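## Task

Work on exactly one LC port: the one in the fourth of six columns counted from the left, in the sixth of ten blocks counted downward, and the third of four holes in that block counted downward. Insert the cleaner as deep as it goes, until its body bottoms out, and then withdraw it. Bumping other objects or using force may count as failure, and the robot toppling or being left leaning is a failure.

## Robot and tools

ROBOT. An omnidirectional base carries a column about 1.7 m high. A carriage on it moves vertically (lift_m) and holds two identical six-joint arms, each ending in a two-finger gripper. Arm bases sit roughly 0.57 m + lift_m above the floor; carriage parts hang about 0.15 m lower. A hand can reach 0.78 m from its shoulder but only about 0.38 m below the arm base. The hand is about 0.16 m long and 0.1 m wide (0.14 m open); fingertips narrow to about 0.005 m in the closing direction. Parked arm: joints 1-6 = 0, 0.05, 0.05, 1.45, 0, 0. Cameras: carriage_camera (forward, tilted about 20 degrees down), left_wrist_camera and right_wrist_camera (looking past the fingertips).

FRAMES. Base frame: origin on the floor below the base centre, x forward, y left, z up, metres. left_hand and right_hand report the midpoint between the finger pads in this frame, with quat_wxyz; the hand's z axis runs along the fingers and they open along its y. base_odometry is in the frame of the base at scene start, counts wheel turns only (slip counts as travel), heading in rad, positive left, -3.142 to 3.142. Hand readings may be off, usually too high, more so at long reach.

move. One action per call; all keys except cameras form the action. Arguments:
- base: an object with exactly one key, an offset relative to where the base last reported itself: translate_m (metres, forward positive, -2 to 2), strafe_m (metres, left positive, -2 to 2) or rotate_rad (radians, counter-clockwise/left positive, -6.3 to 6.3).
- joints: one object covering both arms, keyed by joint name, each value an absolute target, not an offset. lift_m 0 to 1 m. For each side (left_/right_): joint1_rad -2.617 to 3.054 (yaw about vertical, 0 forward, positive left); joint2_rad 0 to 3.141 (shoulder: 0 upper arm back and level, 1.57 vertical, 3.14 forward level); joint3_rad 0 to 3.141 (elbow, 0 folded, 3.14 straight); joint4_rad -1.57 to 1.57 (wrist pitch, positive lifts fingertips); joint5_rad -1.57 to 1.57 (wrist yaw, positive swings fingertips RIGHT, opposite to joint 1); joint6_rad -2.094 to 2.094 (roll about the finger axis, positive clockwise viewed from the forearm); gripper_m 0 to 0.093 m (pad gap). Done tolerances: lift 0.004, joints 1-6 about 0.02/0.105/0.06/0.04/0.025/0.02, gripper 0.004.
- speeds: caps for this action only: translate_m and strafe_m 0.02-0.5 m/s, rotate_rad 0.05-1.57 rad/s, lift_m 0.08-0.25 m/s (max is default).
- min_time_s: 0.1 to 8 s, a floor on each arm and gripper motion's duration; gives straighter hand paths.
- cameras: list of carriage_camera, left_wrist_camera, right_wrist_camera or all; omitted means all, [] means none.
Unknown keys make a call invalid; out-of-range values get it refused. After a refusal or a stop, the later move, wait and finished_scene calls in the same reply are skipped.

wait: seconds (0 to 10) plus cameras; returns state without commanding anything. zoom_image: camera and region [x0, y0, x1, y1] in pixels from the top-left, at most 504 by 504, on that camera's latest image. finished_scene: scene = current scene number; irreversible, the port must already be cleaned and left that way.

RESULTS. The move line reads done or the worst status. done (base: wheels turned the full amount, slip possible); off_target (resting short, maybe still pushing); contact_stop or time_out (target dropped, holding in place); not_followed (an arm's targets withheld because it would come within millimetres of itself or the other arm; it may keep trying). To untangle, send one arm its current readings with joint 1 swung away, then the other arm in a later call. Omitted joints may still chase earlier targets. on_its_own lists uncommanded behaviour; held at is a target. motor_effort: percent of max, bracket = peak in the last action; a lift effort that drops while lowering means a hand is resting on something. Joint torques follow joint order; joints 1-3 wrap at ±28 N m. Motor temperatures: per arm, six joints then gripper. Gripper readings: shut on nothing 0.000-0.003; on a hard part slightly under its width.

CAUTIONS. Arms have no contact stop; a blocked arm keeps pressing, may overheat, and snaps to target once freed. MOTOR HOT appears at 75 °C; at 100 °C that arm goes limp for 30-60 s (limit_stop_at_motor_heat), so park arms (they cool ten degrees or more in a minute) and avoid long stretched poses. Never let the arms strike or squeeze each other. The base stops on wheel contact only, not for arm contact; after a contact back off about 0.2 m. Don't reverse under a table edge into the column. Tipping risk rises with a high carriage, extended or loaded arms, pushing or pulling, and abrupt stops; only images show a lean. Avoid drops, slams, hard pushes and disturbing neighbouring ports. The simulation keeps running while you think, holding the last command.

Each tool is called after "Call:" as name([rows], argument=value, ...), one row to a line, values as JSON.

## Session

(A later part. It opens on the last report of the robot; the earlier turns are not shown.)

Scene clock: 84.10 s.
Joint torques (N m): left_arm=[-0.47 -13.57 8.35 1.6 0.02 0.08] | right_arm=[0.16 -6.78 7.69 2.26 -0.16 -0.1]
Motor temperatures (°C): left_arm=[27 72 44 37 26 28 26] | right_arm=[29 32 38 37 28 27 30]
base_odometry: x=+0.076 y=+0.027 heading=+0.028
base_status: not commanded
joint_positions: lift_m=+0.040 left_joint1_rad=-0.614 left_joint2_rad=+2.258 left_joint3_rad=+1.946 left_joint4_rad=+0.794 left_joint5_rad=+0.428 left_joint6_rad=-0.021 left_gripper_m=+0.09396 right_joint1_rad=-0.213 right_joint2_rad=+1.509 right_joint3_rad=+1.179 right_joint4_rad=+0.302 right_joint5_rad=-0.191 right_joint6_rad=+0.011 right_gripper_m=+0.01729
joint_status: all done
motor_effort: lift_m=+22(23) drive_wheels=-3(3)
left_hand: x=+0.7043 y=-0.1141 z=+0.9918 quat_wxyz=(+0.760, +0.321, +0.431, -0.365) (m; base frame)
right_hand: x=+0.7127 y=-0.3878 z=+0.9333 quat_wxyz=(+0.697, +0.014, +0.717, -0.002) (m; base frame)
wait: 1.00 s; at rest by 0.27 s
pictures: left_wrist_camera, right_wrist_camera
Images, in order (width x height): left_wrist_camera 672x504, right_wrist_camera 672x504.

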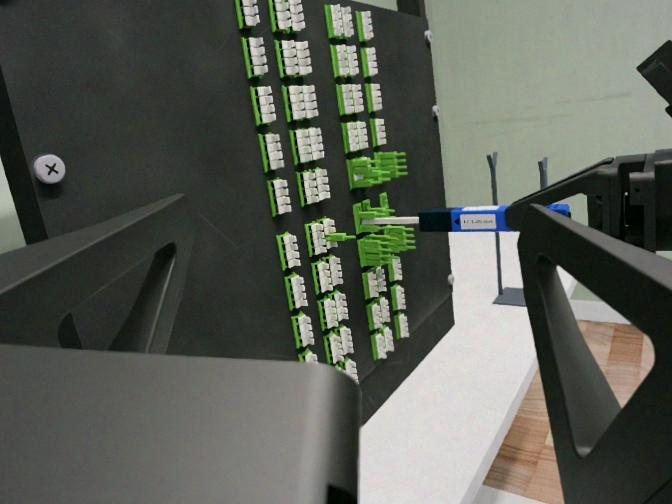

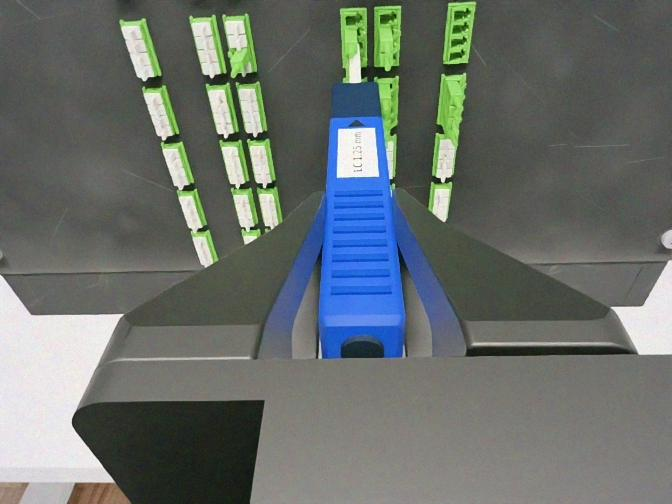

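Call:
move(joints={"lift_m": 0.0396}, cameras=[])

Call:
wait(seconds=1, cameras=["right_wrist_camera","left_wrist_camera"])

Call:
zoom_image(camera="right_wrist_camera", region=[320, 0, 400, 80])

Call:
zoom_image(camera="left_wrist_camera", region=[345, 190, 405, 250])

Scene clock: 85.33 s.
Joint torques (N m): left_arm=[-0.47 -13.59 8.36 1.6 0.02 0.08] | right_arm=[0.13 -6.72 7.64 2.26 -0.14 -0.08]
Motor temperatures (°C): left_arm=[27 73 44 37 26 28 26] | right_arm=[29 32 38 37 28 27 30]
move: done
base_odometry: x=+0.076 y=+0.027 heading=+0.028
base_status: not commanded
joint_positions: lift_m=+0.040 left_joint1_rad=-0.614 left_joint2_rad=+2.258 left_joint3_rad=+1.946 left_joint4_rad=+0.794 left_joint5_rad=+0.428 left_joint6_rad=-0.021 left_gripper_m=+0.09396 right_joint1_rad=-0.213 right_joint2_rad=+1.509 right_joint3_rad=+1.179 right_joint4_rad=+0.301 right_joint5_rad=-0.192 right_joint6_rad=+0.011 right_gripper_m=+0.01729
joint_status: all done
motor_effort: lift_m=+21(21) drive_wheels=-3(3)
left_hand: x=+0.7043 y=-0.1141 z=+0.9913 quat_wxyz=(+0.760, +0.321, +0.431, -0.365) (m; base frame)
right_hand: x=+0.7127 y=-0.3877 z=+0.9327 quat_wxyz=(+0.697, +0.013, +0.717, -0.002) (m; base frame)
pictures: none
No camera images: "cameras" was empty.

Scene clock: 86.33 s.
Joint torques (N m): left_arm=[-0.46 -13.55 8.35 1.61 0.02 0.08] | right_arm=[0.09 -6.76 7.66 2.25 -0.16 -0.09]
Motor temperatures (°C): left_arm=[27 73 44 37 26 28 26] | right_arm=[29 32 38 37 28 27 30]
base_odometry: x=+0.076 y=+0.027 heading=+0.028
base_status: not commanded
joint_positions: lift_m=+0.040 left_joint1_rad=-0.614 left_joint2_rad=+2.258 left_joint3_rad=+1.946 left_joint4_rad=+0.794 left_joint5_rad=+0.428 left_joint6_rad=-0.021 left_gripper_m=+0.09396 right_joint1_rad=-0.213 right_joint2_rad=+1.509 right_joint3_rad=+1.179 right_joint4_rad=+0.301 right_joint5_rad=-0.192 right_joint6_rad=+0.011 right_gripper_m=+0.01729
joint_status: all done
motor_effort: lift_m=+21(21) drive_wheels=-3(3)
left_hand: x=+0.7043 y=-0.1141 z=+0.9913 quat_wxyz=(+0.760, +0.321, +0.431, -0.365) (m; base frame)
right_hand: x=+0.7127 y=-0.3876 z=+0.9327 quat_wxyz=(+0.697, +0.013, +0.717, -0.002) (m; base frame)
wait: 1.00 s; at rest by 0.27 s
pictures: left_wrist_camera, right_wrist_camera
Images, in order (width x height): left_wrist_camera 672x504, right_wrist_camera 672x504.

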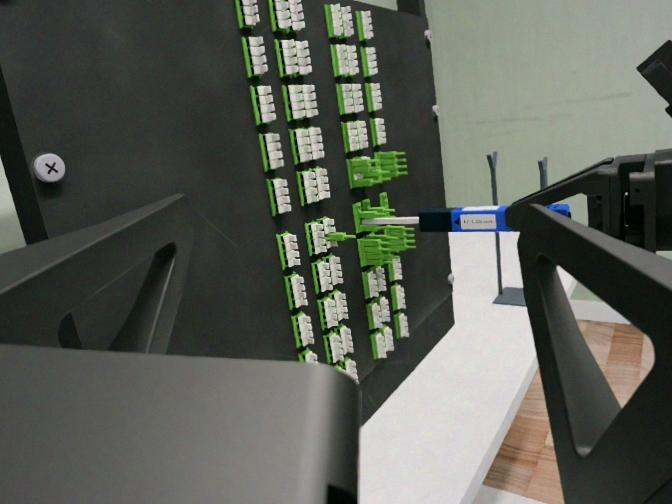

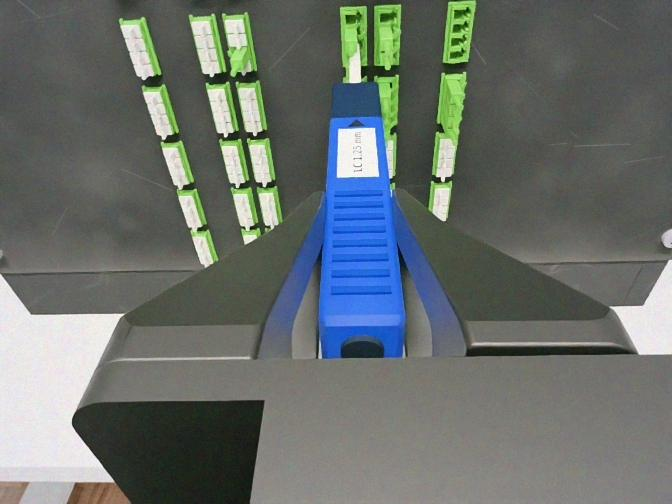

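Scaled by 6.300 from the camera's 672x504 image, which has a finer 960x720 frame.

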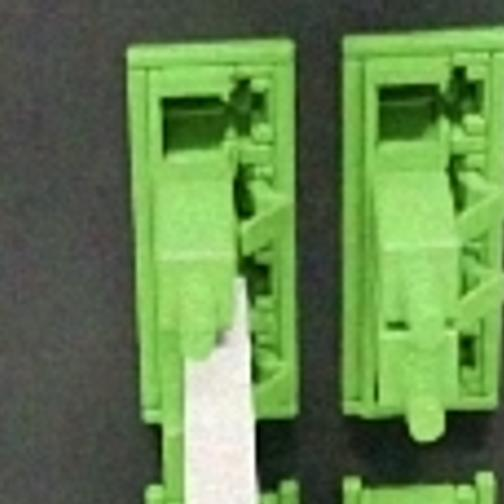

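Scaled by 8.400 from the camera's 672x504 image, which has a finer 960x720 frame.

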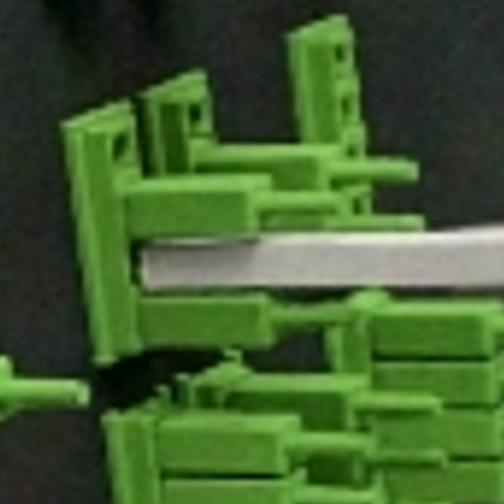

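Call:
move(joints={"right_joint5_rad": -0.209}, cameras=[])

Call:
wait(seconds=1, cameras=["right_wrist_camera"])

Call:
zoom_image(camera="right_wrist_camera", region=[320, 0, 400, 80])

Scene clock: 86.87 s.
Joint torques (N m): left_arm=[-0.46 -13.57 8.36 1.6 0.01 0.09] | right_arm=[0.09 -6.71 7.68 2.29 -0.16 -0.11]
Motor temperatures (°C): left_arm=[27 73 44 37 26 28 26] | right_arm=[29 32 38 37 28 27 30]
move: done
base_odometry: x=+0.076 y=+0.027 heading=+0.028
base_status: not commanded
joint_positions: lift_m=+0.040 left_joint1_rad=-0.614 left_joint2_rad=+2.258 left_joint3_rad=+1.946 left_joint4_rad=+0.794 left_joint5_rad=+0.428 left_joint6_rad=-0.021 left_gripper_m=+0.09396 right_joint1_rad=-0.213 right_joint2_rad=+1.509 right_joint3_rad=+1.179 right_joint4_rad=+0.301 right_joint5_rad=-0.199 right_joint6_rad=+0.011 right_gripper_m=+0.01729
joint_status: all done
motor_effort: lift_m=+21(21) drive_wheels=-3(3)
left_hand: x=+0.7043 y=-0.1141 z=+0.9913 quat_wxyz=(+0.760, +0.321, +0.431, -0.365) (m; base frame)
right_hand: x=+0.7127 y=-0.3865 z=+0.9327 quat_wxyz=(+0.697, +0.011, +0.717, +0.001) (m; base frame)
pictures: none
No camera images: "cameras" was empty.

Scene clock: 87.87 s.
Joint torques (N m): left_arm=[-0.46 -13.57 8.36 1.6 0.02 0.09] | right_arm=[0.08 -6.78 7.69 2.25 -0.15 -0.09]
Motor temperatures (°C): left_arm=[27 73 44 37 26 28 26] | right_arm=[29 32 38 37 28 27 30]
base_odometry: x=+0.076 y=+0.027 heading=+0.028
base_status: not commanded
joint_positions: lift_m=+0.040 left_joint1_rad=-0.614 left_joint2_rad=+2.258 left_joint3_rad=+1.946 left_joint4_rad=+0.794 left_joint5_rad=+0.428 left_joint6_rad=-0.021 left_gripper_m=+0.09396 right_joint1_rad=-0.213 right_joint2_rad=+1.509 right_joint3_rad=+1.179 right_joint4_rad=+0.301 right_joint5_rad=-0.200 right_joint6_rad=+0.011 right_gripper_m=+0.01729
joint_status: all done
motor_effort: lift_m=+21(21) drive_wheels=-3(3)
left_hand: x=+0.7043 y=-0.1141 z=+0.9913 quat_wxyz=(+0.760, +0.321, +0.431, -0.365) (m; base frame)
right_hand: x=+0.7127 y=-0.3863 z=+0.9327 quat_wxyz=(+0.697, +0.011, +0.717, +0.001) (m; base frame)
wait: 1.00 s; at rest by 0.27 s
pictures: right_wrist_camera
Images, in order (width x height): right_wrist_camera 672x504.

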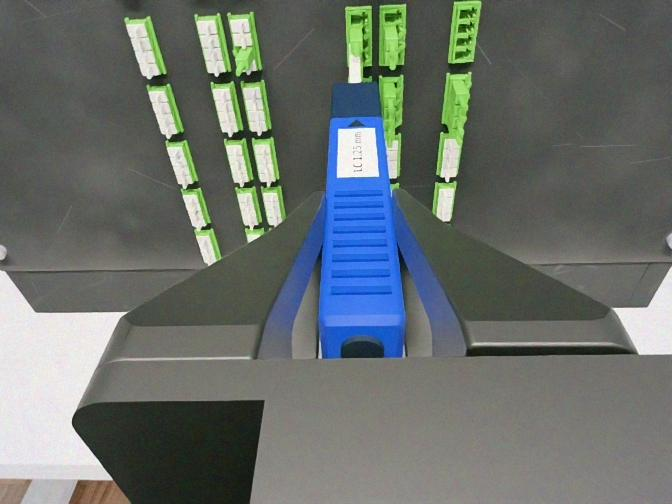

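Scaled by 6.300 from the camera's 672x504 image, which has a finer 960x720 frame.

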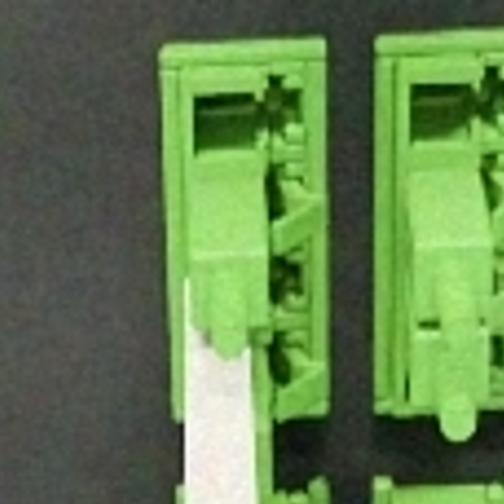

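Call:
move(joints={"right_joint5_rad": -0.187}, cameras=[])

Call:
wait(seconds=1, cameras=["right_wrist_camera","left_wrist_camera"])

Call:
zoom_image(camera="right_wrist_camera", region=[320, 0, 400, 80])

Call:
zoom_image(camera="left_wrist_camera", region=[345, 190, 405, 250])

Scene clock: 88.40 s.
Joint torques (N m): left_arm=[-0.46 -13.59 8.38 1.61 0.02 0.08] | right_arm=[0.12 -6.82 7.65 2.26 0.03 -0.1]
Motor temperatures (°C): left_arm=[27 73 44 37 26 28 26] | right_arm=[29 32 38 37 28 27 30]
move: done
base_odometry: x=+0.076 y=+0.027 heading=+0.028
base_status: not commanded
joint_positions: lift_m=+0.040 left_joint1_rad=-0.614 left_joint2_rad=+2.258 left_joint3_rad=+1.946 left_joint4_rad=+0.794 left_joint5_rad=+0.428 left_joint6_rad=-0.021 left_gripper_m=+0.09396 right_joint1_rad=-0.213 right_joint2_rad=+1.509 right_joint3_rad=+1.179 right_joint4_rad=+0.301 right_joint5_rad=-0.196 right_joint6_rad=+0.011 right_gripper_m=+0.01729
joint_status: all done
motor_effort: lift_m=+21(21) drive_wheels=-3(3)
left_hand: x=+0.7043 y=-0.1141 z=+0.9913 quat_wxyz=(+0.760, +0.321, +0.431, -0.365) (m; base frame)
right_hand: x=+0.7127 y=-0.3870 z=+0.9327 quat_wxyz=(+0.697, +0.012, +0.717, +0.000) (m; base frame)
pictures: none
No camera images: "cameras" was empty.

Scene clock: 89.40 s.
Joint torques (N m): left_arm=[-0.46 -13.59 8.36 1.6 0.02 0.08] | right_arm=[0.13 -6.79 7.68 2.28 0 -0.09]
Motor temperatures (°C): left_arm=[27 73 44 37 26 28 26] | right_arm=[29 32 38 37 28 27 30]
base_odometry: x=+0.076 y=+0.027 heading=+0.028
base_status: not commanded
joint_positions: lift_m=+0.040 left_joint1_rad=-0.614 left_joint2_rad=+2.258 left_joint3_rad=+1.946 left_joint4_rad=+0.794 left_joint5_rad=+0.428 left_joint6_rad=-0.021 left_gripper_m=+0.09396 right_joint1_rad=-0.213 right_joint2_rad=+1.509 right_joint3_rad=+1.179 right_joint4_rad=+0.301 right_joint5_rad=-0.195 right_joint6_rad=+0.011 right_gripper_m=+0.01729
joint_status: all done
motor_effort: lift_m=+21(21) drive_wheels=-3(3)
left_hand: x=+0.7043 y=-0.1141 z=+0.9913 quat_wxyz=(+0.760, +0.321, +0.431, -0.365) (m; base frame)
right_hand: x=+0.7127 y=-0.3871 z=+0.9327 quat_wxyz=(+0.697, +0.012, +0.717, -0.001) (m; base frame)
wait: 1.00 s; at rest by 0.27 s
pictures: left_wrist_camera, right_wrist_camera
Images, in order (width x height): left_wrist_camera 672x504, right_wrist_camera 672x504.

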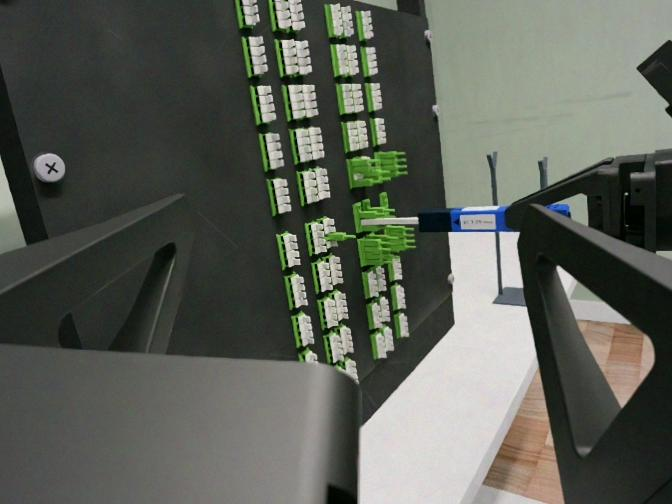

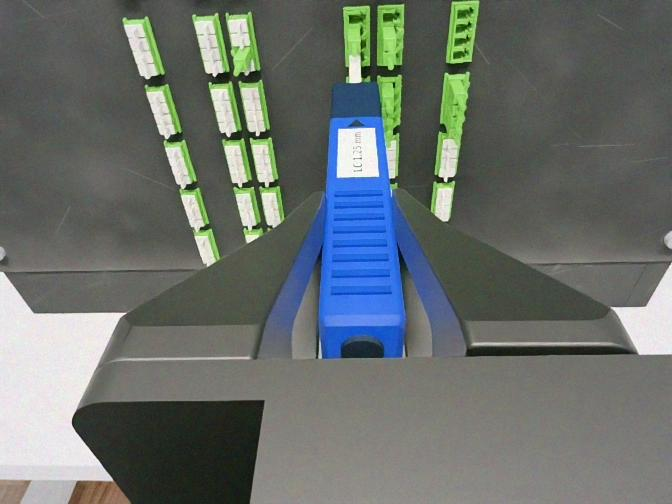

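Scaled by 6.300 from the camera's 672x504 image, which has a finer 960x720 frame.

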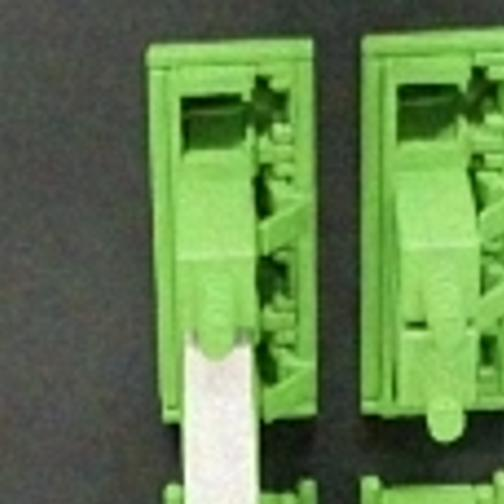

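Scaled by 8.400 from the camera's 672x504 image, which has a finer 960x720 frame.

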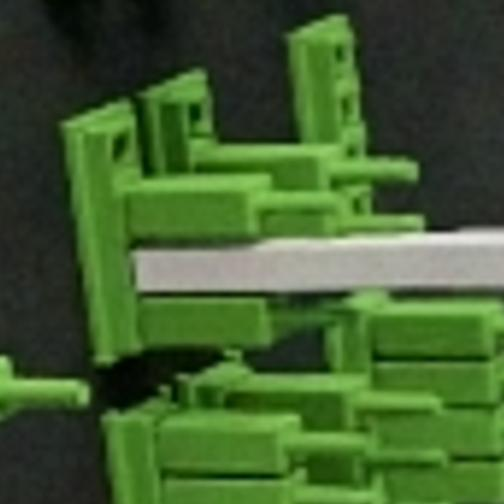

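Call:
move(joints={"right_joint5_rad": -0.195, "lift_m": 0.0398}, cameras=[])

Call:
move(base={"translate_m": 0.003}, speeds={"translate_m": 0.02}, cameras=[])

Call:
wait(seconds=1, cameras=["right_wrist_camera","left_wrist_camera"])

Call:
zoom_image(camera="right_wrist_camera", region=[320, 0, 400, 80])

Call:
zoom_image(camera="left_wrist_camera", region=[345, 190, 405, 250])

Scene clock: 90.13 s.
Joint torques (N m): left_arm=[-0.47 -13.61 8.36 1.6 0.02 0.09] | right_arm=[-0.01 -6.79 7.58 2.28 -0.07 -0.1]
Motor temperatures (°C): left_arm=[27 73 44 37 26 28 26] | right_arm=[29 32 38 37 28 27 30]
move: done
base_odometry: x=+0.076 y=+0.027 heading=+0.028
base_status: not commanded
joint_positions: lift_m=+0.040 left_joint1_rad=-0.614 left_joint2_rad=+2.258 left_joint3_rad=+1.946 left_joint4_rad=+0.794 left_joint5_rad=+0.428 left_joint6_rad=-0.021 left_gripper_m=+0.09396 right_joint1_rad=-0.213 right_joint2_rad=+1.509 right_joint3_rad=+1.179 right_joint4_rad=+0.301 right_joint5_rad=-0.195 right_joint6_rad=+0.011 right_gripper_m=+0.01729
joint_status: all done
motor_effort: lift_m=+22(23) drive_wheels=-3(3)
left_hand: x=+0.7043 y=-0.1141 z=+0.9914 quat_wxyz=(+0.760, +0.321, +0.431, -0.365) (m; base frame)
right_hand: x=+0.7127 y=-0.3871 z=+0.9328 quat_wxyz=(+0.697, +0.012, +0.717, -0.001) (m; base frame)
pictures: none
No camera images: "cameras" was empty.

Scene clock: 90.77 s.
Joint torques (N m): left_arm=[-0.44 -13.57 8.23 1.62 0.03 0.08] | right_arm=[0.2 -6.68 7.65 2.26 -0.09 -0.11]
Motor temperatures (°C): left_arm=[27 73 44 37 26 28 26] | right_arm=[29 32 38 37 28 27 30]
move: done
base_odometry: x=+0.079 y=+0.027 heading=+0.028
base_status: done
joint_positions: lift_m=+0.040 left_joint1_rad=-0.614 left_joint2_rad=+2.258 left_joint3_rad=+1.946 left_joint4_rad=+0.794 left_joint5_rad=+0.428 left_joint6_rad=-0.021 left_gripper_m=+0.09396 right_joint1_rad=-0.213 right_joint2_rad=+1.509 right_joint3_rad=+1.179 right_joint4_rad=+0.302 right_joint5_rad=-0.194 right_joint6_rad=+0.011 right_gripper_m=+0.01729
joint_status: not commanded
motor_effort: lift_m=+22(23) drive_wheels=+4(11)
left_hand: x=+0.7043 y=-0.1141 z=+0.9914 quat_wxyz=(+0.760, +0.321, +0.431, -0.365) (m; base frame)
right_hand: x=+0.7127 y=-0.3872 z=+0.9329 quat_wxyz=(+0.697, +0.012, +0.717, -0.001) (m; base frame)
pictures: none
No camera images: "cameras" was empty.

Scene clock: 91.77 s.
Joint torques (N m): left_arm=[-0.46 -13.57 8.38 1.6 0.01 0.08] | right_arm=[0.06 -6.79 7.66 2.27 -0.09 -0.09]
Motor temperatures (°C): left_arm=[27 74 44 37 26 28 26] | right_arm=[29 32 38 37 28 27 30]
base_odometry: x=+0.079 y=+0.027 heading=+0.028
base_status: done
joint_positions: lift_m=+0.040 left_joint1_rad=-0.614 left_joint2_rad=+2.258 left_joint3_rad=+1.946 left_joint4_rad=+0.794 left_joint5_rad=+0.428 left_joint6_rad=-0.021 left_gripper_m=+0.09396 right_joint1_rad=-0.213 right_joint2_rad=+1.509 right_joint3_rad=+1.179 right_joint4_rad=+0.302 right_joint5_rad=-0.194 right_joint6_rad=+0.011 right_gripper_m=+0.01729
joint_status: not commanded
motor_effort: lift_m=+22(23) drive_wheels=+4(11)
left_hand: x=+0.7043 y=-0.1141 z=+0.9914 quat_wxyz=(+0.760, +0.321, +0.431, -0.365) (m; base frame)
right_hand: x=+0.7127 y=-0.3872 z=+0.9329 quat_wxyz=(+0.697, +0.012, +0.717, -0.001) (m; base frame)
wait: 1.00 s; at rest by 0.27 s
pictures: left_wrist_camera, right_wrist_camera
Images, in order (width x height): left_wrist_camera 672x504, right_wrist_camera 672x504.

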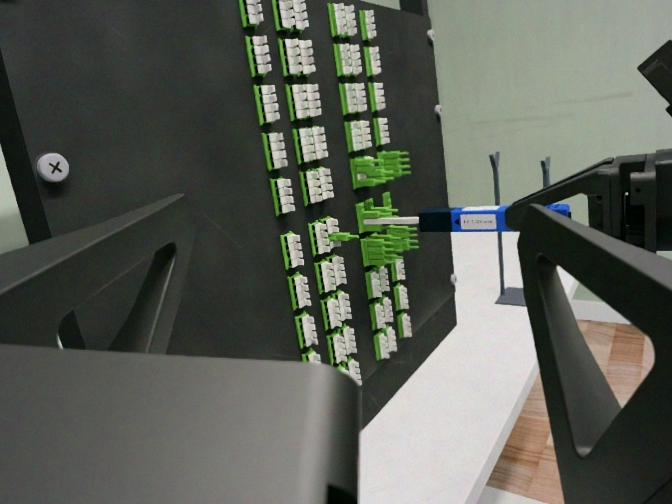

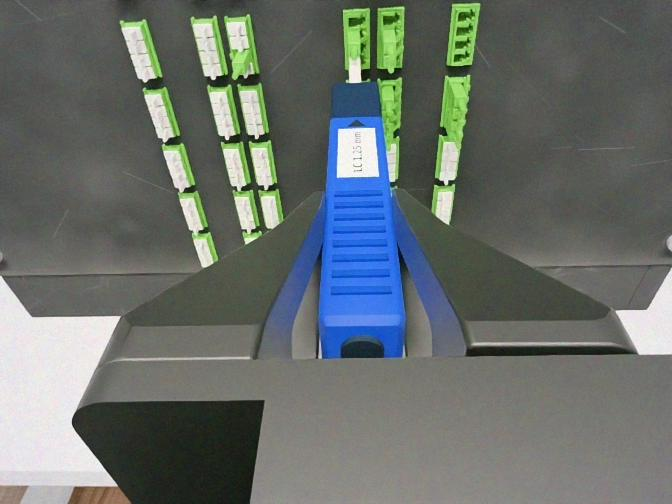

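Scaled by 6.300 from the camera's 672x504 image, which has a finer 960x720 frame.

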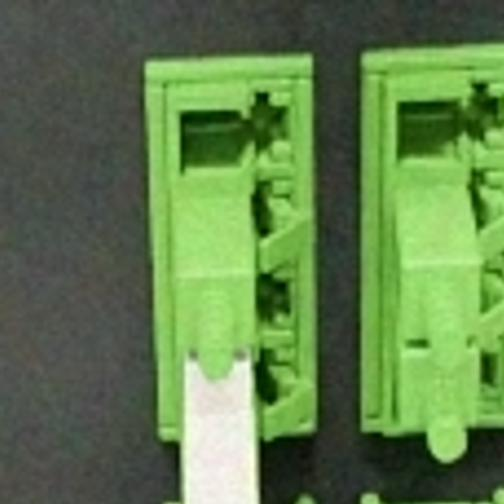

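Scaled by 8.400 from the camera's 672x504 image, which has a finer 960x720 frame.

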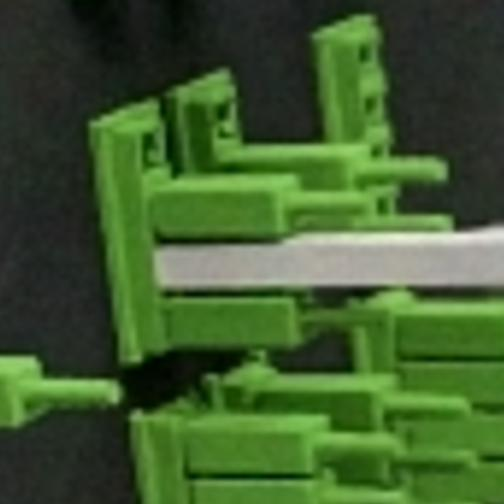

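Call:
move(base={"translate_m": 0.004}, speeds={"translate_m": 0.02}, cameras=[])

Call:
wait(seconds=1, cameras=["right_wrist_camera","left_wrist_camera"])

Call:
zoom_image(camera="right_wrist_camera", region=[320, 0, 400, 80])

Call:
zoom_image(camera="left_wrist_camera", region=[345, 180, 425, 260])

Scene clock: 92.60 s.
Joint torques (N m): left_arm=[-0.43 -13.56 8.49 1.59 0.02 0.08] | right_arm=[0.17 -6.83 7.68 2.27 -0.09 -0.09]
Motor temperatures (°C): left_arm=[27 74 44 37 26 28 26] | right_arm=[29 32 38 37 28 27 30]
move: done
base_odometry: x=+0.083 y=+0.027 heading=+0.028
base_status: done
joint_positions: lift_m=+0.040 left_joint1_rad=-0.614 left_joint2_rad=+2.258 left_joint3_rad=+1.946 left_joint4_rad=+0.794 left_joint5_rad=+0.428 left_joint6_rad=-0.021 left_gripper_m=+0.09396 right_joint1_rad=-0.213 right_joint2_rad=+1.509 right_joint3_rad=+1.179 right_joint4_rad=+0.302 right_joint5_rad=-0.194 right_joint6_rad=+0.011 right_gripper_m=+0.01729
joint_status: not commanded
motor_effort: lift_m=+23(23) drive_wheels=+6(11)
left_hand: x=+0.7043 y=-0.1141 z=+0.9914 quat_wxyz=(+0.760, +0.321, +0.431, -0.365) (m; base frame)
right_hand: x=+0.7127 y=-0.3872 z=+0.9329 quat_wxyz=(+0.697, +0.012, +0.717, -0.001) (m; base frame)
pictures: none
No camera images: "cameras" was empty.

Scene clock: 93.60 s.
Joint torques (N m): left_arm=[-0.47 -13.57 8.36 1.6 0.02 0.08] | right_arm=[0.21 -6.74 7.69 2.26 -0.07 -0.08]
Motor temperatures (°C): left_arm=[27 74 44 37 26 28 26] | right_arm=[29 32 38 37 28 27 30]
base_odometry: x=+0.083 y=+0.027 heading=+0.028
base_status: done
joint_positions: lift_m=+0.040 left_joint1_rad=-0.614 left_joint2_rad=+2.258 left_joint3_rad=+1.946 left_joint4_rad=+0.794 left_joint5_rad=+0.428 left_joint6_rad=-0.021 left_gripper_m=+0.09396 right_joint1_rad=-0.213 right_joint2_rad=+1.509 right_joint3_rad=+1.179 right_joint4_rad=+0.302 right_joint5_rad=-0.194 right_joint6_rad=+0.011 right_gripper_m=+0.01729
joint_status: not commanded
motor_effort: lift_m=+22(23) drive_wheels=+6(11)
left_hand: x=+0.7043 y=-0.1141 z=+0.9914 quat_wxyz=(+0.760, +0.321, +0.431, -0.365) (m; base frame)
right_hand: x=+0.7127 y=-0.3872 z=+0.9329 quat_wxyz=(+0.697, +0.012, +0.717, -0.001) (m; base frame)
wait: 1.00 s; at rest by 0.27 s
pictures: left_wrist_camera, right_wrist_camera
Images, in order (width x height): left_wrist_camera 672x504, right_wrist_camera 672x504.

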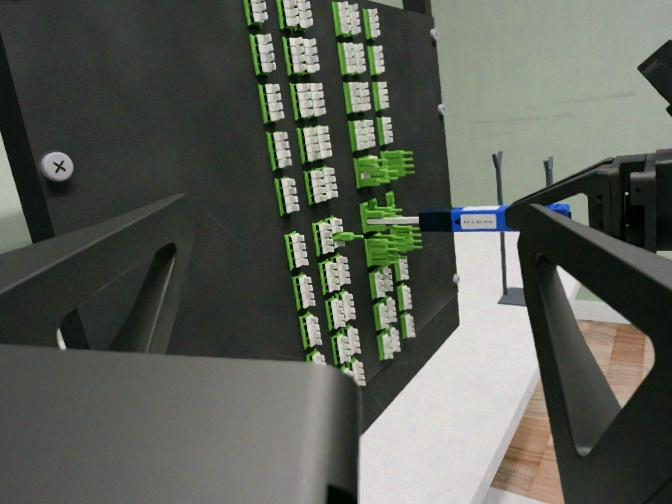

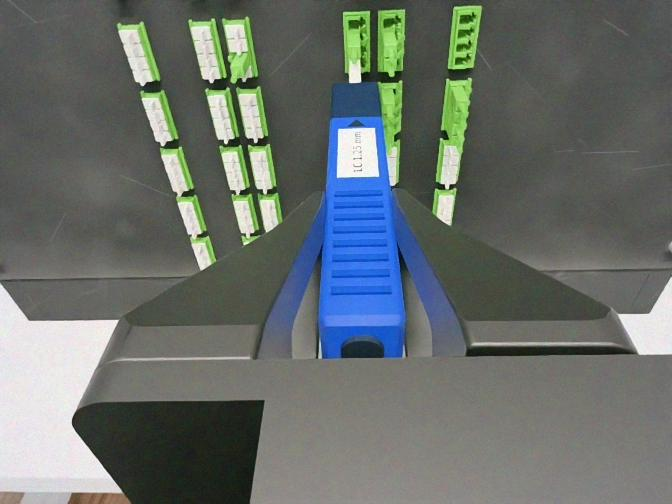

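Scaled by 6.300 from the camera's 672x504 image, which has a finer 960x720 frame.

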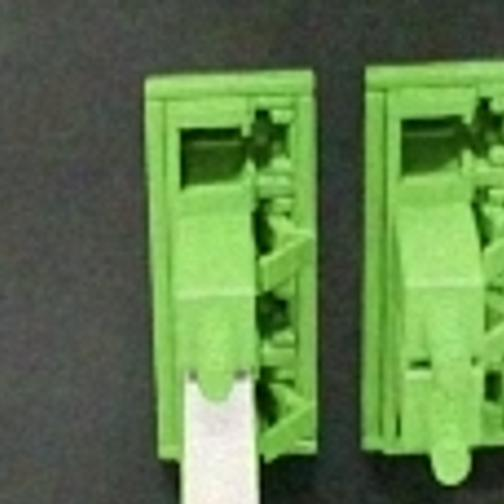

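Scaled by 6.300 from the camera's 672x504 image, which has a finer 960x720 frame.

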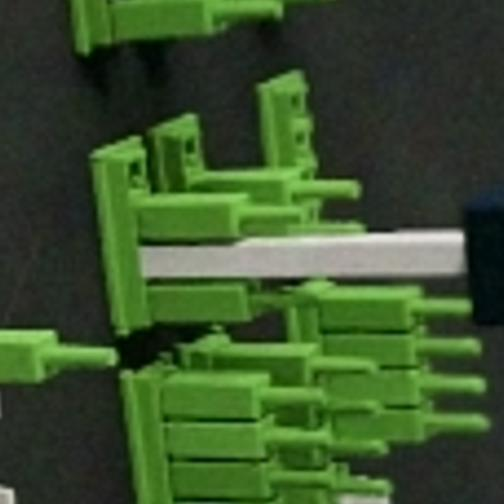

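Call:
move(base={"translate_m": 0.005}, speeds={"translate_m": 0.02}, cameras=[])

Call:
wait(seconds=0.5, cameras=["right_wrist_camera","left_wrist_camera"])

Call:
zoom_image(camera="right_wrist_camera", region=[320, 0, 400, 80])

Call:
zoom_image(camera="left_wrist_camera", region=[345, 180, 425, 260])

Scene clock: 94.50 s.
Joint torques (N m): left_arm=[-0.46 -13.72 8.44 1.56 0.02 0.08] | right_arm=[0.2 -6.83 7.66 2.25 -0.02 -0.11]
Motor temperatures (°C): left_arm=[27 74 44 38 26 28 26] | right_arm=[29 32 38 37 28 27 30]
move: done
base_odometry: x=+0.088 y=+0.027 heading=+0.028
base_status: done
joint_positions: lift_m=+0.040 left_joint1_rad=-0.614 left_joint2_rad=+2.258 left_joint3_rad=+1.946 left_joint4_rad=+0.794 left_joint5_rad=+0.428 left_joint6_rad=-0.021 left_gripper_m=+0.09396 right_joint1_rad=-0.213 right_joint2_rad=+1.509 right_joint3_rad=+1.179 right_joint4_rad=+0.302 right_joint5_rad=-0.194 right_joint6_rad=+0.011 right_gripper_m=+0.01729
joint_status: not commanded
motor_effort: lift_m=+22(23) drive_wheels=+6(12)
left_hand: x=+0.7043 y=-0.1141 z=+0.9914 quat_wxyz=(+0.760, +0.321, +0.431, -0.365) (m; base frame)
right_hand: x=+0.7127 y=-0.3872 z=+0.9329 quat_wxyz=(+0.697, +0.012, +0.717, -0.001) (m; base frame)
pictures: none
No camera images: "cameras" was empty.

Scene clock: 95.00 s.
Joint torques (N m): left_arm=[-0.44 -13.59 8.24 1.57 0.02 0.09] | right_arm=[0.14 -6.79 7.57 2.27 -0.09 -0.09]
Motor temperatures (°C): left_arm=[27 74 44 38 26 28 26] | right_arm=[29 32 38 38 28 27 30]
base_odometry: x=+0.088 y=+0.027 heading=+0.028
base_status: done
joint_positions: lift_m=+0.040 left_joint1_rad=-0.614 left_joint2_rad=+2.258 left_joint3_rad=+1.946 left_joint4_rad=+0.794 left_joint5_rad=+0.428 left_joint6_rad=-0.021 left_gripper_m=+0.09396 right_joint1_rad=-0.213 right_joint2_rad=+1.509 right_joint3_rad=+1.179 right_joint4_rad=+0.302 right_joint5_rad=-0.194 right_joint6_rad=+0.011 right_gripper_m=+0.01729
joint_status: not commanded
motor_effort: lift_m=+22(23) drive_wheels=+6(12)
left_hand: x=+0.7043 y=-0.1141 z=+0.9914 quat_wxyz=(+0.760, +0.321, +0.431, -0.365) (m; base frame)
right_hand: x=+0.7127 y=-0.3872 z=+0.9329 quat_wxyz=(+0.697, +0.012, +0.717, -0.001) (m; base frame)
wait: 0.50 s; at rest by 0.27 s
pictures: left_wrist_camera, right_wrist_camera
Images, in order (width x height): left_wrist_camera 672x504, right_wrist_camera 672x504.

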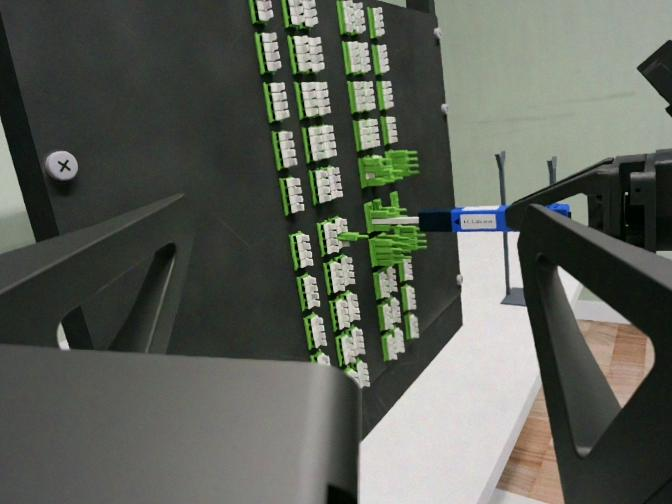

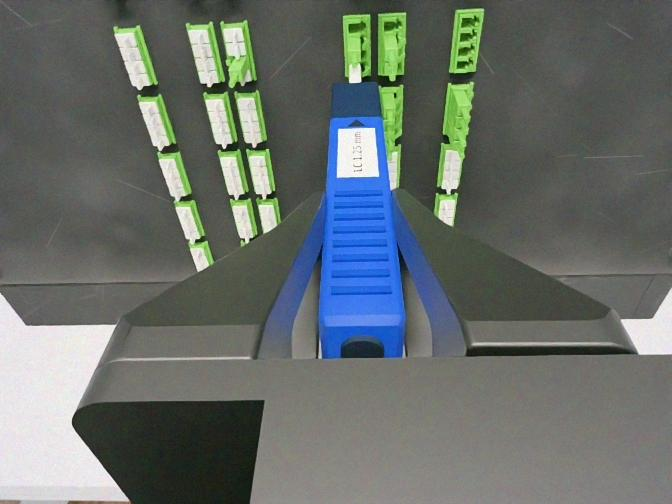

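Scaled by 6.300 from the camera's 672x504 image, which has a finer 960x720 frame.

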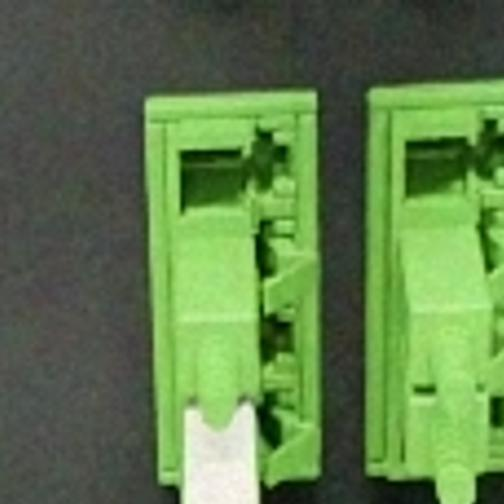

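Scaled by 6.300 from the camera's 672x504 image, which has a finer 960x720 frame.

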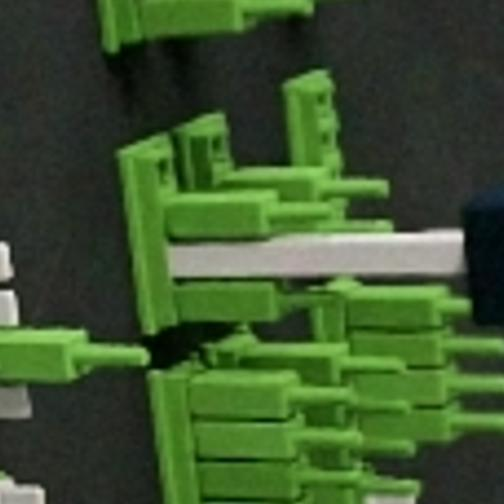

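Call:
move(base={"translate_m": 0.006}, speeds={"translate_m": 0.02}, cameras=[])

Call:
move(base={"translate_m": 0.003}, speeds={"translate_m": 0.02}, cameras=["right_wrist_camera","left_wrist_camera"])

Call:
zoom_image(camera="left_wrist_camera", region=[345, 180, 425, 260])

Scene clock: 95.97 s.
Joint torques (N m): left_arm=[-0.44 -13.64 8.23 1.66 0.02 0.08] | right_arm=[0.08 -6.6 7.66 2.24 -0.09 -0.1]
Motor temperatures (°C): left_arm=[27 74 44 38 26 28 26] | right_arm=[29 32 38 38 28 27 30]
move: done
base_odometry: x=+0.094 y=+0.027 heading=+0.028
base_status: done
joint_positions: lift_m=+0.040 left_joint1_rad=-0.614 left_joint2_rad=+2.258 left_joint3_rad=+1.946 left_joint4_rad=+0.794 left_joint5_rad=+0.428 left_joint6_rad=-0.021 left_gripper_m=+0.09396 right_joint1_rad=-0.213 right_joint2_rad=+1.509 right_joint3_rad=+1.179 right_joint4_rad=+0.301 right_joint5_rad=-0.195 right_joint6_rad=+0.011 right_gripper_m=+0.01729
joint_status: not commanded
motor_effort: lift_m=+22(23) drive_wheels=+6(11)
left_hand: x=+0.7043 y=-0.1141 z=+0.9914 quat_wxyz=(+0.760, +0.321, +0.431, -0.365) (m; base frame)
right_hand: x=+0.7127 y=-0.3872 z=+0.9326 quat_wxyz=(+0.697, +0.012, +0.717, -0.001) (m; base frame)
pictures: none
No camera images: "cameras" was empty.

Scene clock: 96.60 s.
Joint torques (N m): left_arm=[-0.44 -13.46 8.31 1.61 0.01 0.08] | right_arm=[0.14 -6.83 7.73 2.27 -0.08 -0.08]
Motor temperatures (°C): left_arm=[27 74 44 38 26 28 26] | right_arm=[29 32 38 38 28 27 30]
move: done
base_odometry: x=+0.097 y=+0.028 heading=+0.029
base_status: done
joint_positions: lift_m=+0.040 left_joint1_rad=-0.614 left_joint2_rad=+2.258 left_joint3_rad=+1.946 left_joint4_rad=+0.794 left_joint5_rad=+0.428 left_joint6_rad=-0.021 left_gripper_m=+0.09396 right_joint1_rad=-0.213 right_joint2_rad=+1.509 right_joint3_rad=+1.179 right_joint4_rad=+0.300 right_joint5_rad=-0.195 right_joint6_rad=+0.011 right_gripper_m=+0.01729
joint_status: not commanded
motor_effort: lift_m=+23(23) drive_wheels=+6(15)
left_hand: x=+0.7043 y=-0.1141 z=+0.9914 quat_wxyz=(+0.760, +0.321, +0.431, -0.365) (m; base frame)
right_hand: x=+0.7127 y=-0.3872 z=+0.9325 quat_wxyz=(+0.697, +0.012, +0.717, -0.001) (m; base frame)
pictures: left_wrist_camera, right_wrist_camera
Images, in order (width x height): left_wrist_camera 672x504, right_wrist_camera 672x504.

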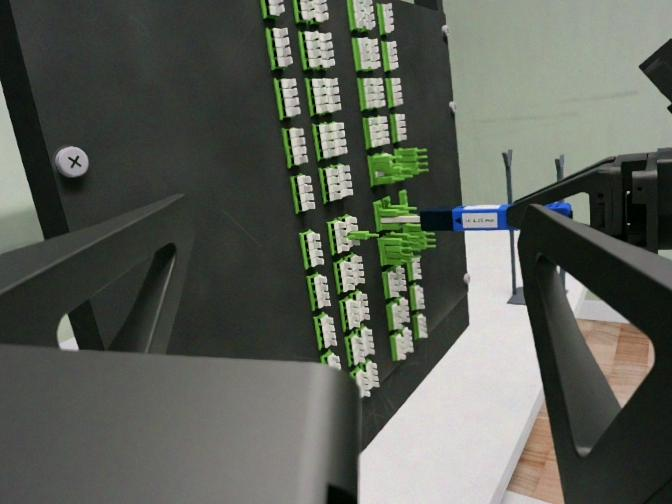

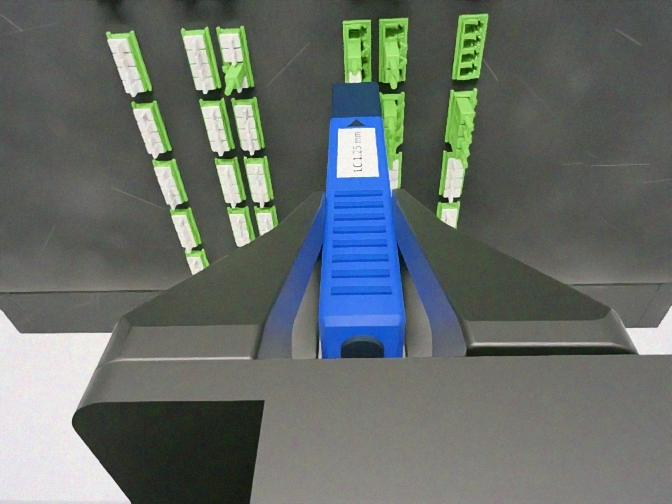

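Scaled by 6.300 from the camera's 672x504 image, which has a finer 960x720 frame.

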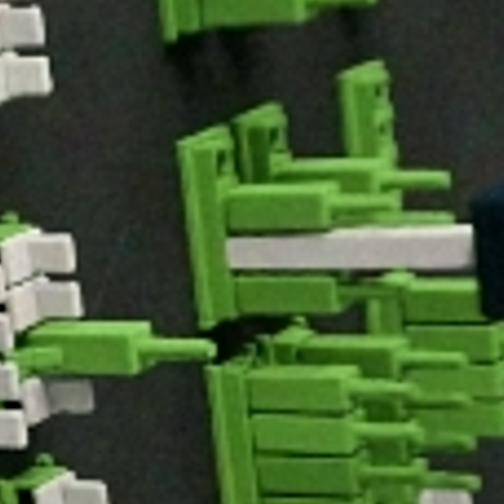

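Call:
move(base={"translate_m": 0.003}, joints={"right_joint2_rad": 1.52}, speeds={"translate_m": 0.02}, cameras=["left_wrist_camera"])

Call:
zoom_image(camera="left_wrist_camera", region=[345, 180, 425, 260])

Scene clock: 97.43 s.
Joint torques (N m): left_arm=[-0.47 -13.35 8.38 1.55 0.03 0.08] | right_arm=[0.25 -6.02 7.66 2.33 -0.09 -0.08]
Motor temperatures (°C): left_arm=[27 74 44 38 26 28 26] | right_arm=[29 32 38 38 28 27 30]
move: done
base_odometry: x=+0.100 y=+0.028 heading=+0.029
base_status: done
joint_positions: lift_m=+0.040 left_joint1_rad=-0.614 left_joint2_rad=+2.258 left_joint3_rad=+1.946 left_joint4_rad=+0.794 left_joint5_rad=+0.428 left_joint6_rad=-0.021 left_gripper_m=+0.09396 right_joint1_rad=-0.215 right_joint2_rad=+1.507 right_joint3_rad=+1.179 right_joint4_rad=+0.297 right_joint5_rad=-0.196 right_joint6_rad=+0.011 right_gripper_m=+0.01729
joint_status: all done
motor_effort: lift_m=+22(22) drive_wheels=+7(12)
left_hand: x=+0.7043 y=-0.1142 z=+0.9913 quat_wxyz=(+0.760, +0.321, +0.431, -0.365) (m; base frame)
right_hand: x=+0.7121 y=-0.3876 z=+0.9327 quat_wxyz=(+0.696, +0.013, +0.718, -0.001) (m; base frame)
pictures: left_wrist_camera
Images, in order (width x height): left_wrist_camera 672x504.

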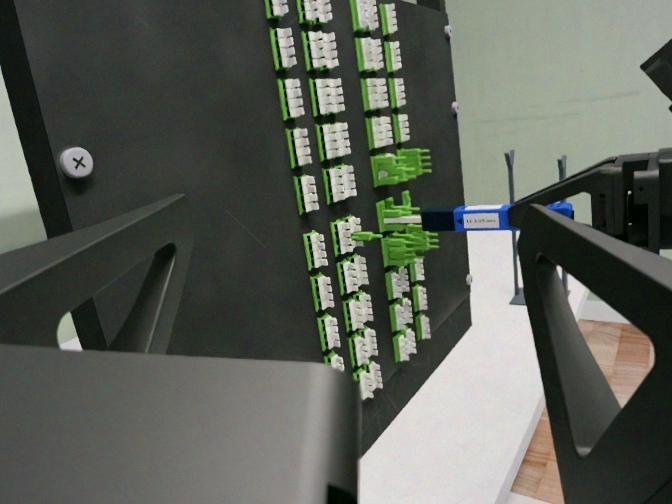

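Scaled by 6.300 from the camera's 672x504 image, which has a finer 960x720 frame.

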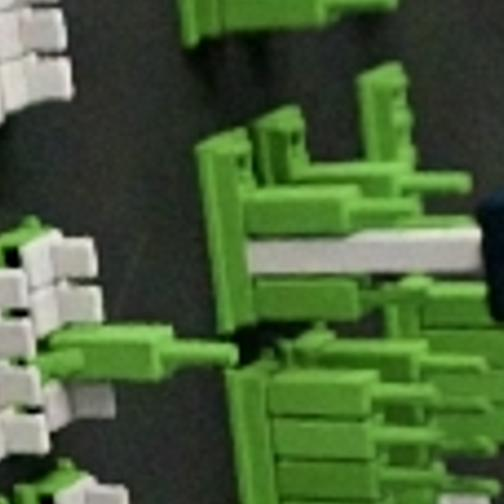

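Call:
move(base={"translate_m": 0.003}, joints={"right_joint2_rad": 1.54, "right_joint4_rad": 0.32}, speeds={"translate_m": 0.02}, cameras=["left_wrist_camera"])

Call:
zoom_image(camera="left_wrist_camera", region=[345, 180, 425, 260])

Scene clock: 100.50 s.
Joint torques (N m): left_arm=[-0.46 -13.67 8.57 1.64 0.02 0.09] | right_arm=[0.77 -3.54 7.62 2.65 0.04 -0.1]
Motor temperatures (°C): left_arm=[27 75 44 38 26 28 26] | right_arm=[29 32 38 38 28 27 30]
move: done
MOTOR HOT: joint 2 (shoulder) of the left arm reports 75 °C; the controller stops that arm at 100 °C. To cool a motor, set the load down, stop pushing, or move to a pose that needs little force.
base_odometry: x=+0.102 y=+0.028 heading=+0.029
base_status: done
joint_positions: lift_m=+0.040 left_joint1_rad=-0.614 left_joint2_rad=+2.258 left_joint3_rad=+1.946 left_joint4_rad=+0.794 left_joint5_rad=+0.428 left_joint6_rad=-0.021 left_gripper_m=+0.09396 right_joint1_rad=-0.219 right_joint2_rad=+1.501 right_joint3_rad=+1.179 right_joint4_rad=+0.288 right_joint5_rad=-0.204 right_joint6_rad=+0.011 right_gripper_m=+0.01729
joint_status: all done
motor_effort: lift_m=+22(22) drive_wheels=+8(13)
left_hand: x=+0.7043 y=-0.1142 z=+0.9913 quat_wxyz=(+0.760, +0.321, +0.431, -0.365) (m; base frame)
right_hand: x=+0.7103 y=-0.3881 z=+0.9334 quat_wxyz=(+0.695, +0.012, +0.719, +0.001) (m; base frame)
pictures: left_wrist_camera
Images, in order (width x height): left_wrist_camera 672x504.

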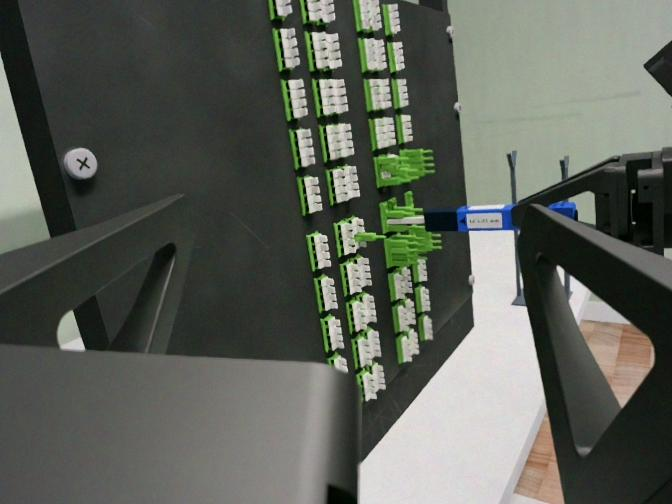

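Scaled by 6.300 from the camera's 672x504 image, which has a finer 960x720 frame.

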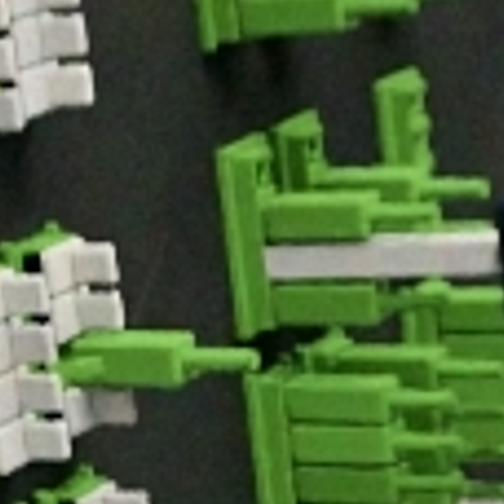

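Call:
move(base={"translate_m": 0.004}, joints={"right_joint2_rad": 1.57, "right_joint4_rad": 0.335}, speeds={"translate_m": 0.02}, cameras=["left_wrist_camera"])

Call:
zoom_image(camera="left_wrist_camera", region=[345, 180, 425, 260])

Scene clock: 101.27 s.
Joint torques (N m): left_arm=[-0.46 -13.55 8.53 1.58 0.02 0.08] | right_arm=[1.35 -0.51 8.08 2.86 0.11 -0.1]
Motor temperatures (°C): left_arm=[27 75 44 38 26 28 26] | right_arm=[29 32 38 38 28 27 30]
move: off_target
MOTOR HOT: still on. Joint 2 (shoulder) of the left arm reports 75 °C.
base_odometry: x=+0.106 y=+0.028 heading=+0.029
base_status: done
joint_positions: lift_m=+0.040 left_joint1_rad=-0.614 left_joint2_rad=+2.258 left_joint3_rad=+1.946 left_joint4_rad=+0.794 left_joint5_rad=+0.428 left_joint6_rad=-0.021 left_gripper_m=+0.09396 right_joint1_rad=-0.226 right_joint2_rad=+1.500 right_joint3_rad=+1.175 right_joint4_rad=+0.283 right_joint5_rad=-0.217 right_joint6_rad=+0.011 right_gripper_m=+0.01730
joint_status: right_joint4_rad off_target (ended at +0.283, target +0.335); the others done
motor_effort: lift_m=+23(23) drive_wheels=+11(16)
left_hand: x=+0.7043 y=-0.1142 z=+0.9913 quat_wxyz=(+0.760, +0.321, +0.431, -0.365) (m; base frame)
right_hand: x=+0.7095 y=-0.3890 z=+0.9303 quat_wxyz=(+0.692, +0.010, +0.722, +0.004) (m; base frame)
pictures: left_wrist_camera
Images, in order (width x height): left_wrist_camera 672x504.

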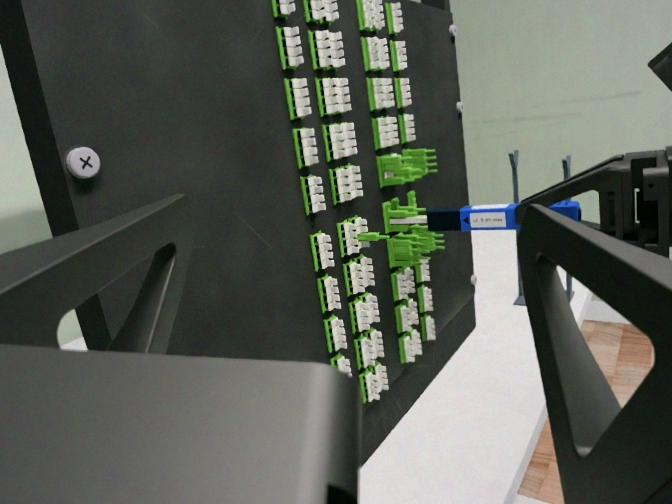

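Scaled by 6.300 from the camera's 672x504 image, which has a finer 960x720 frame.

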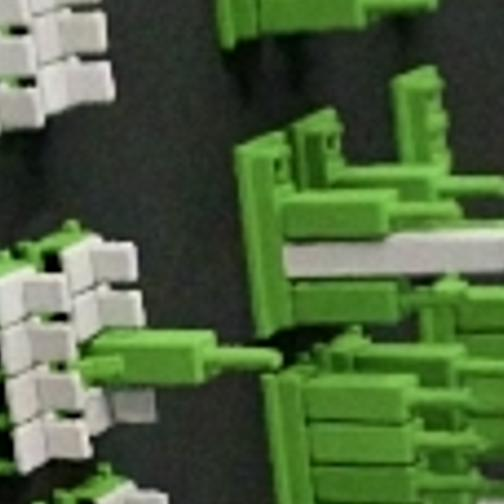

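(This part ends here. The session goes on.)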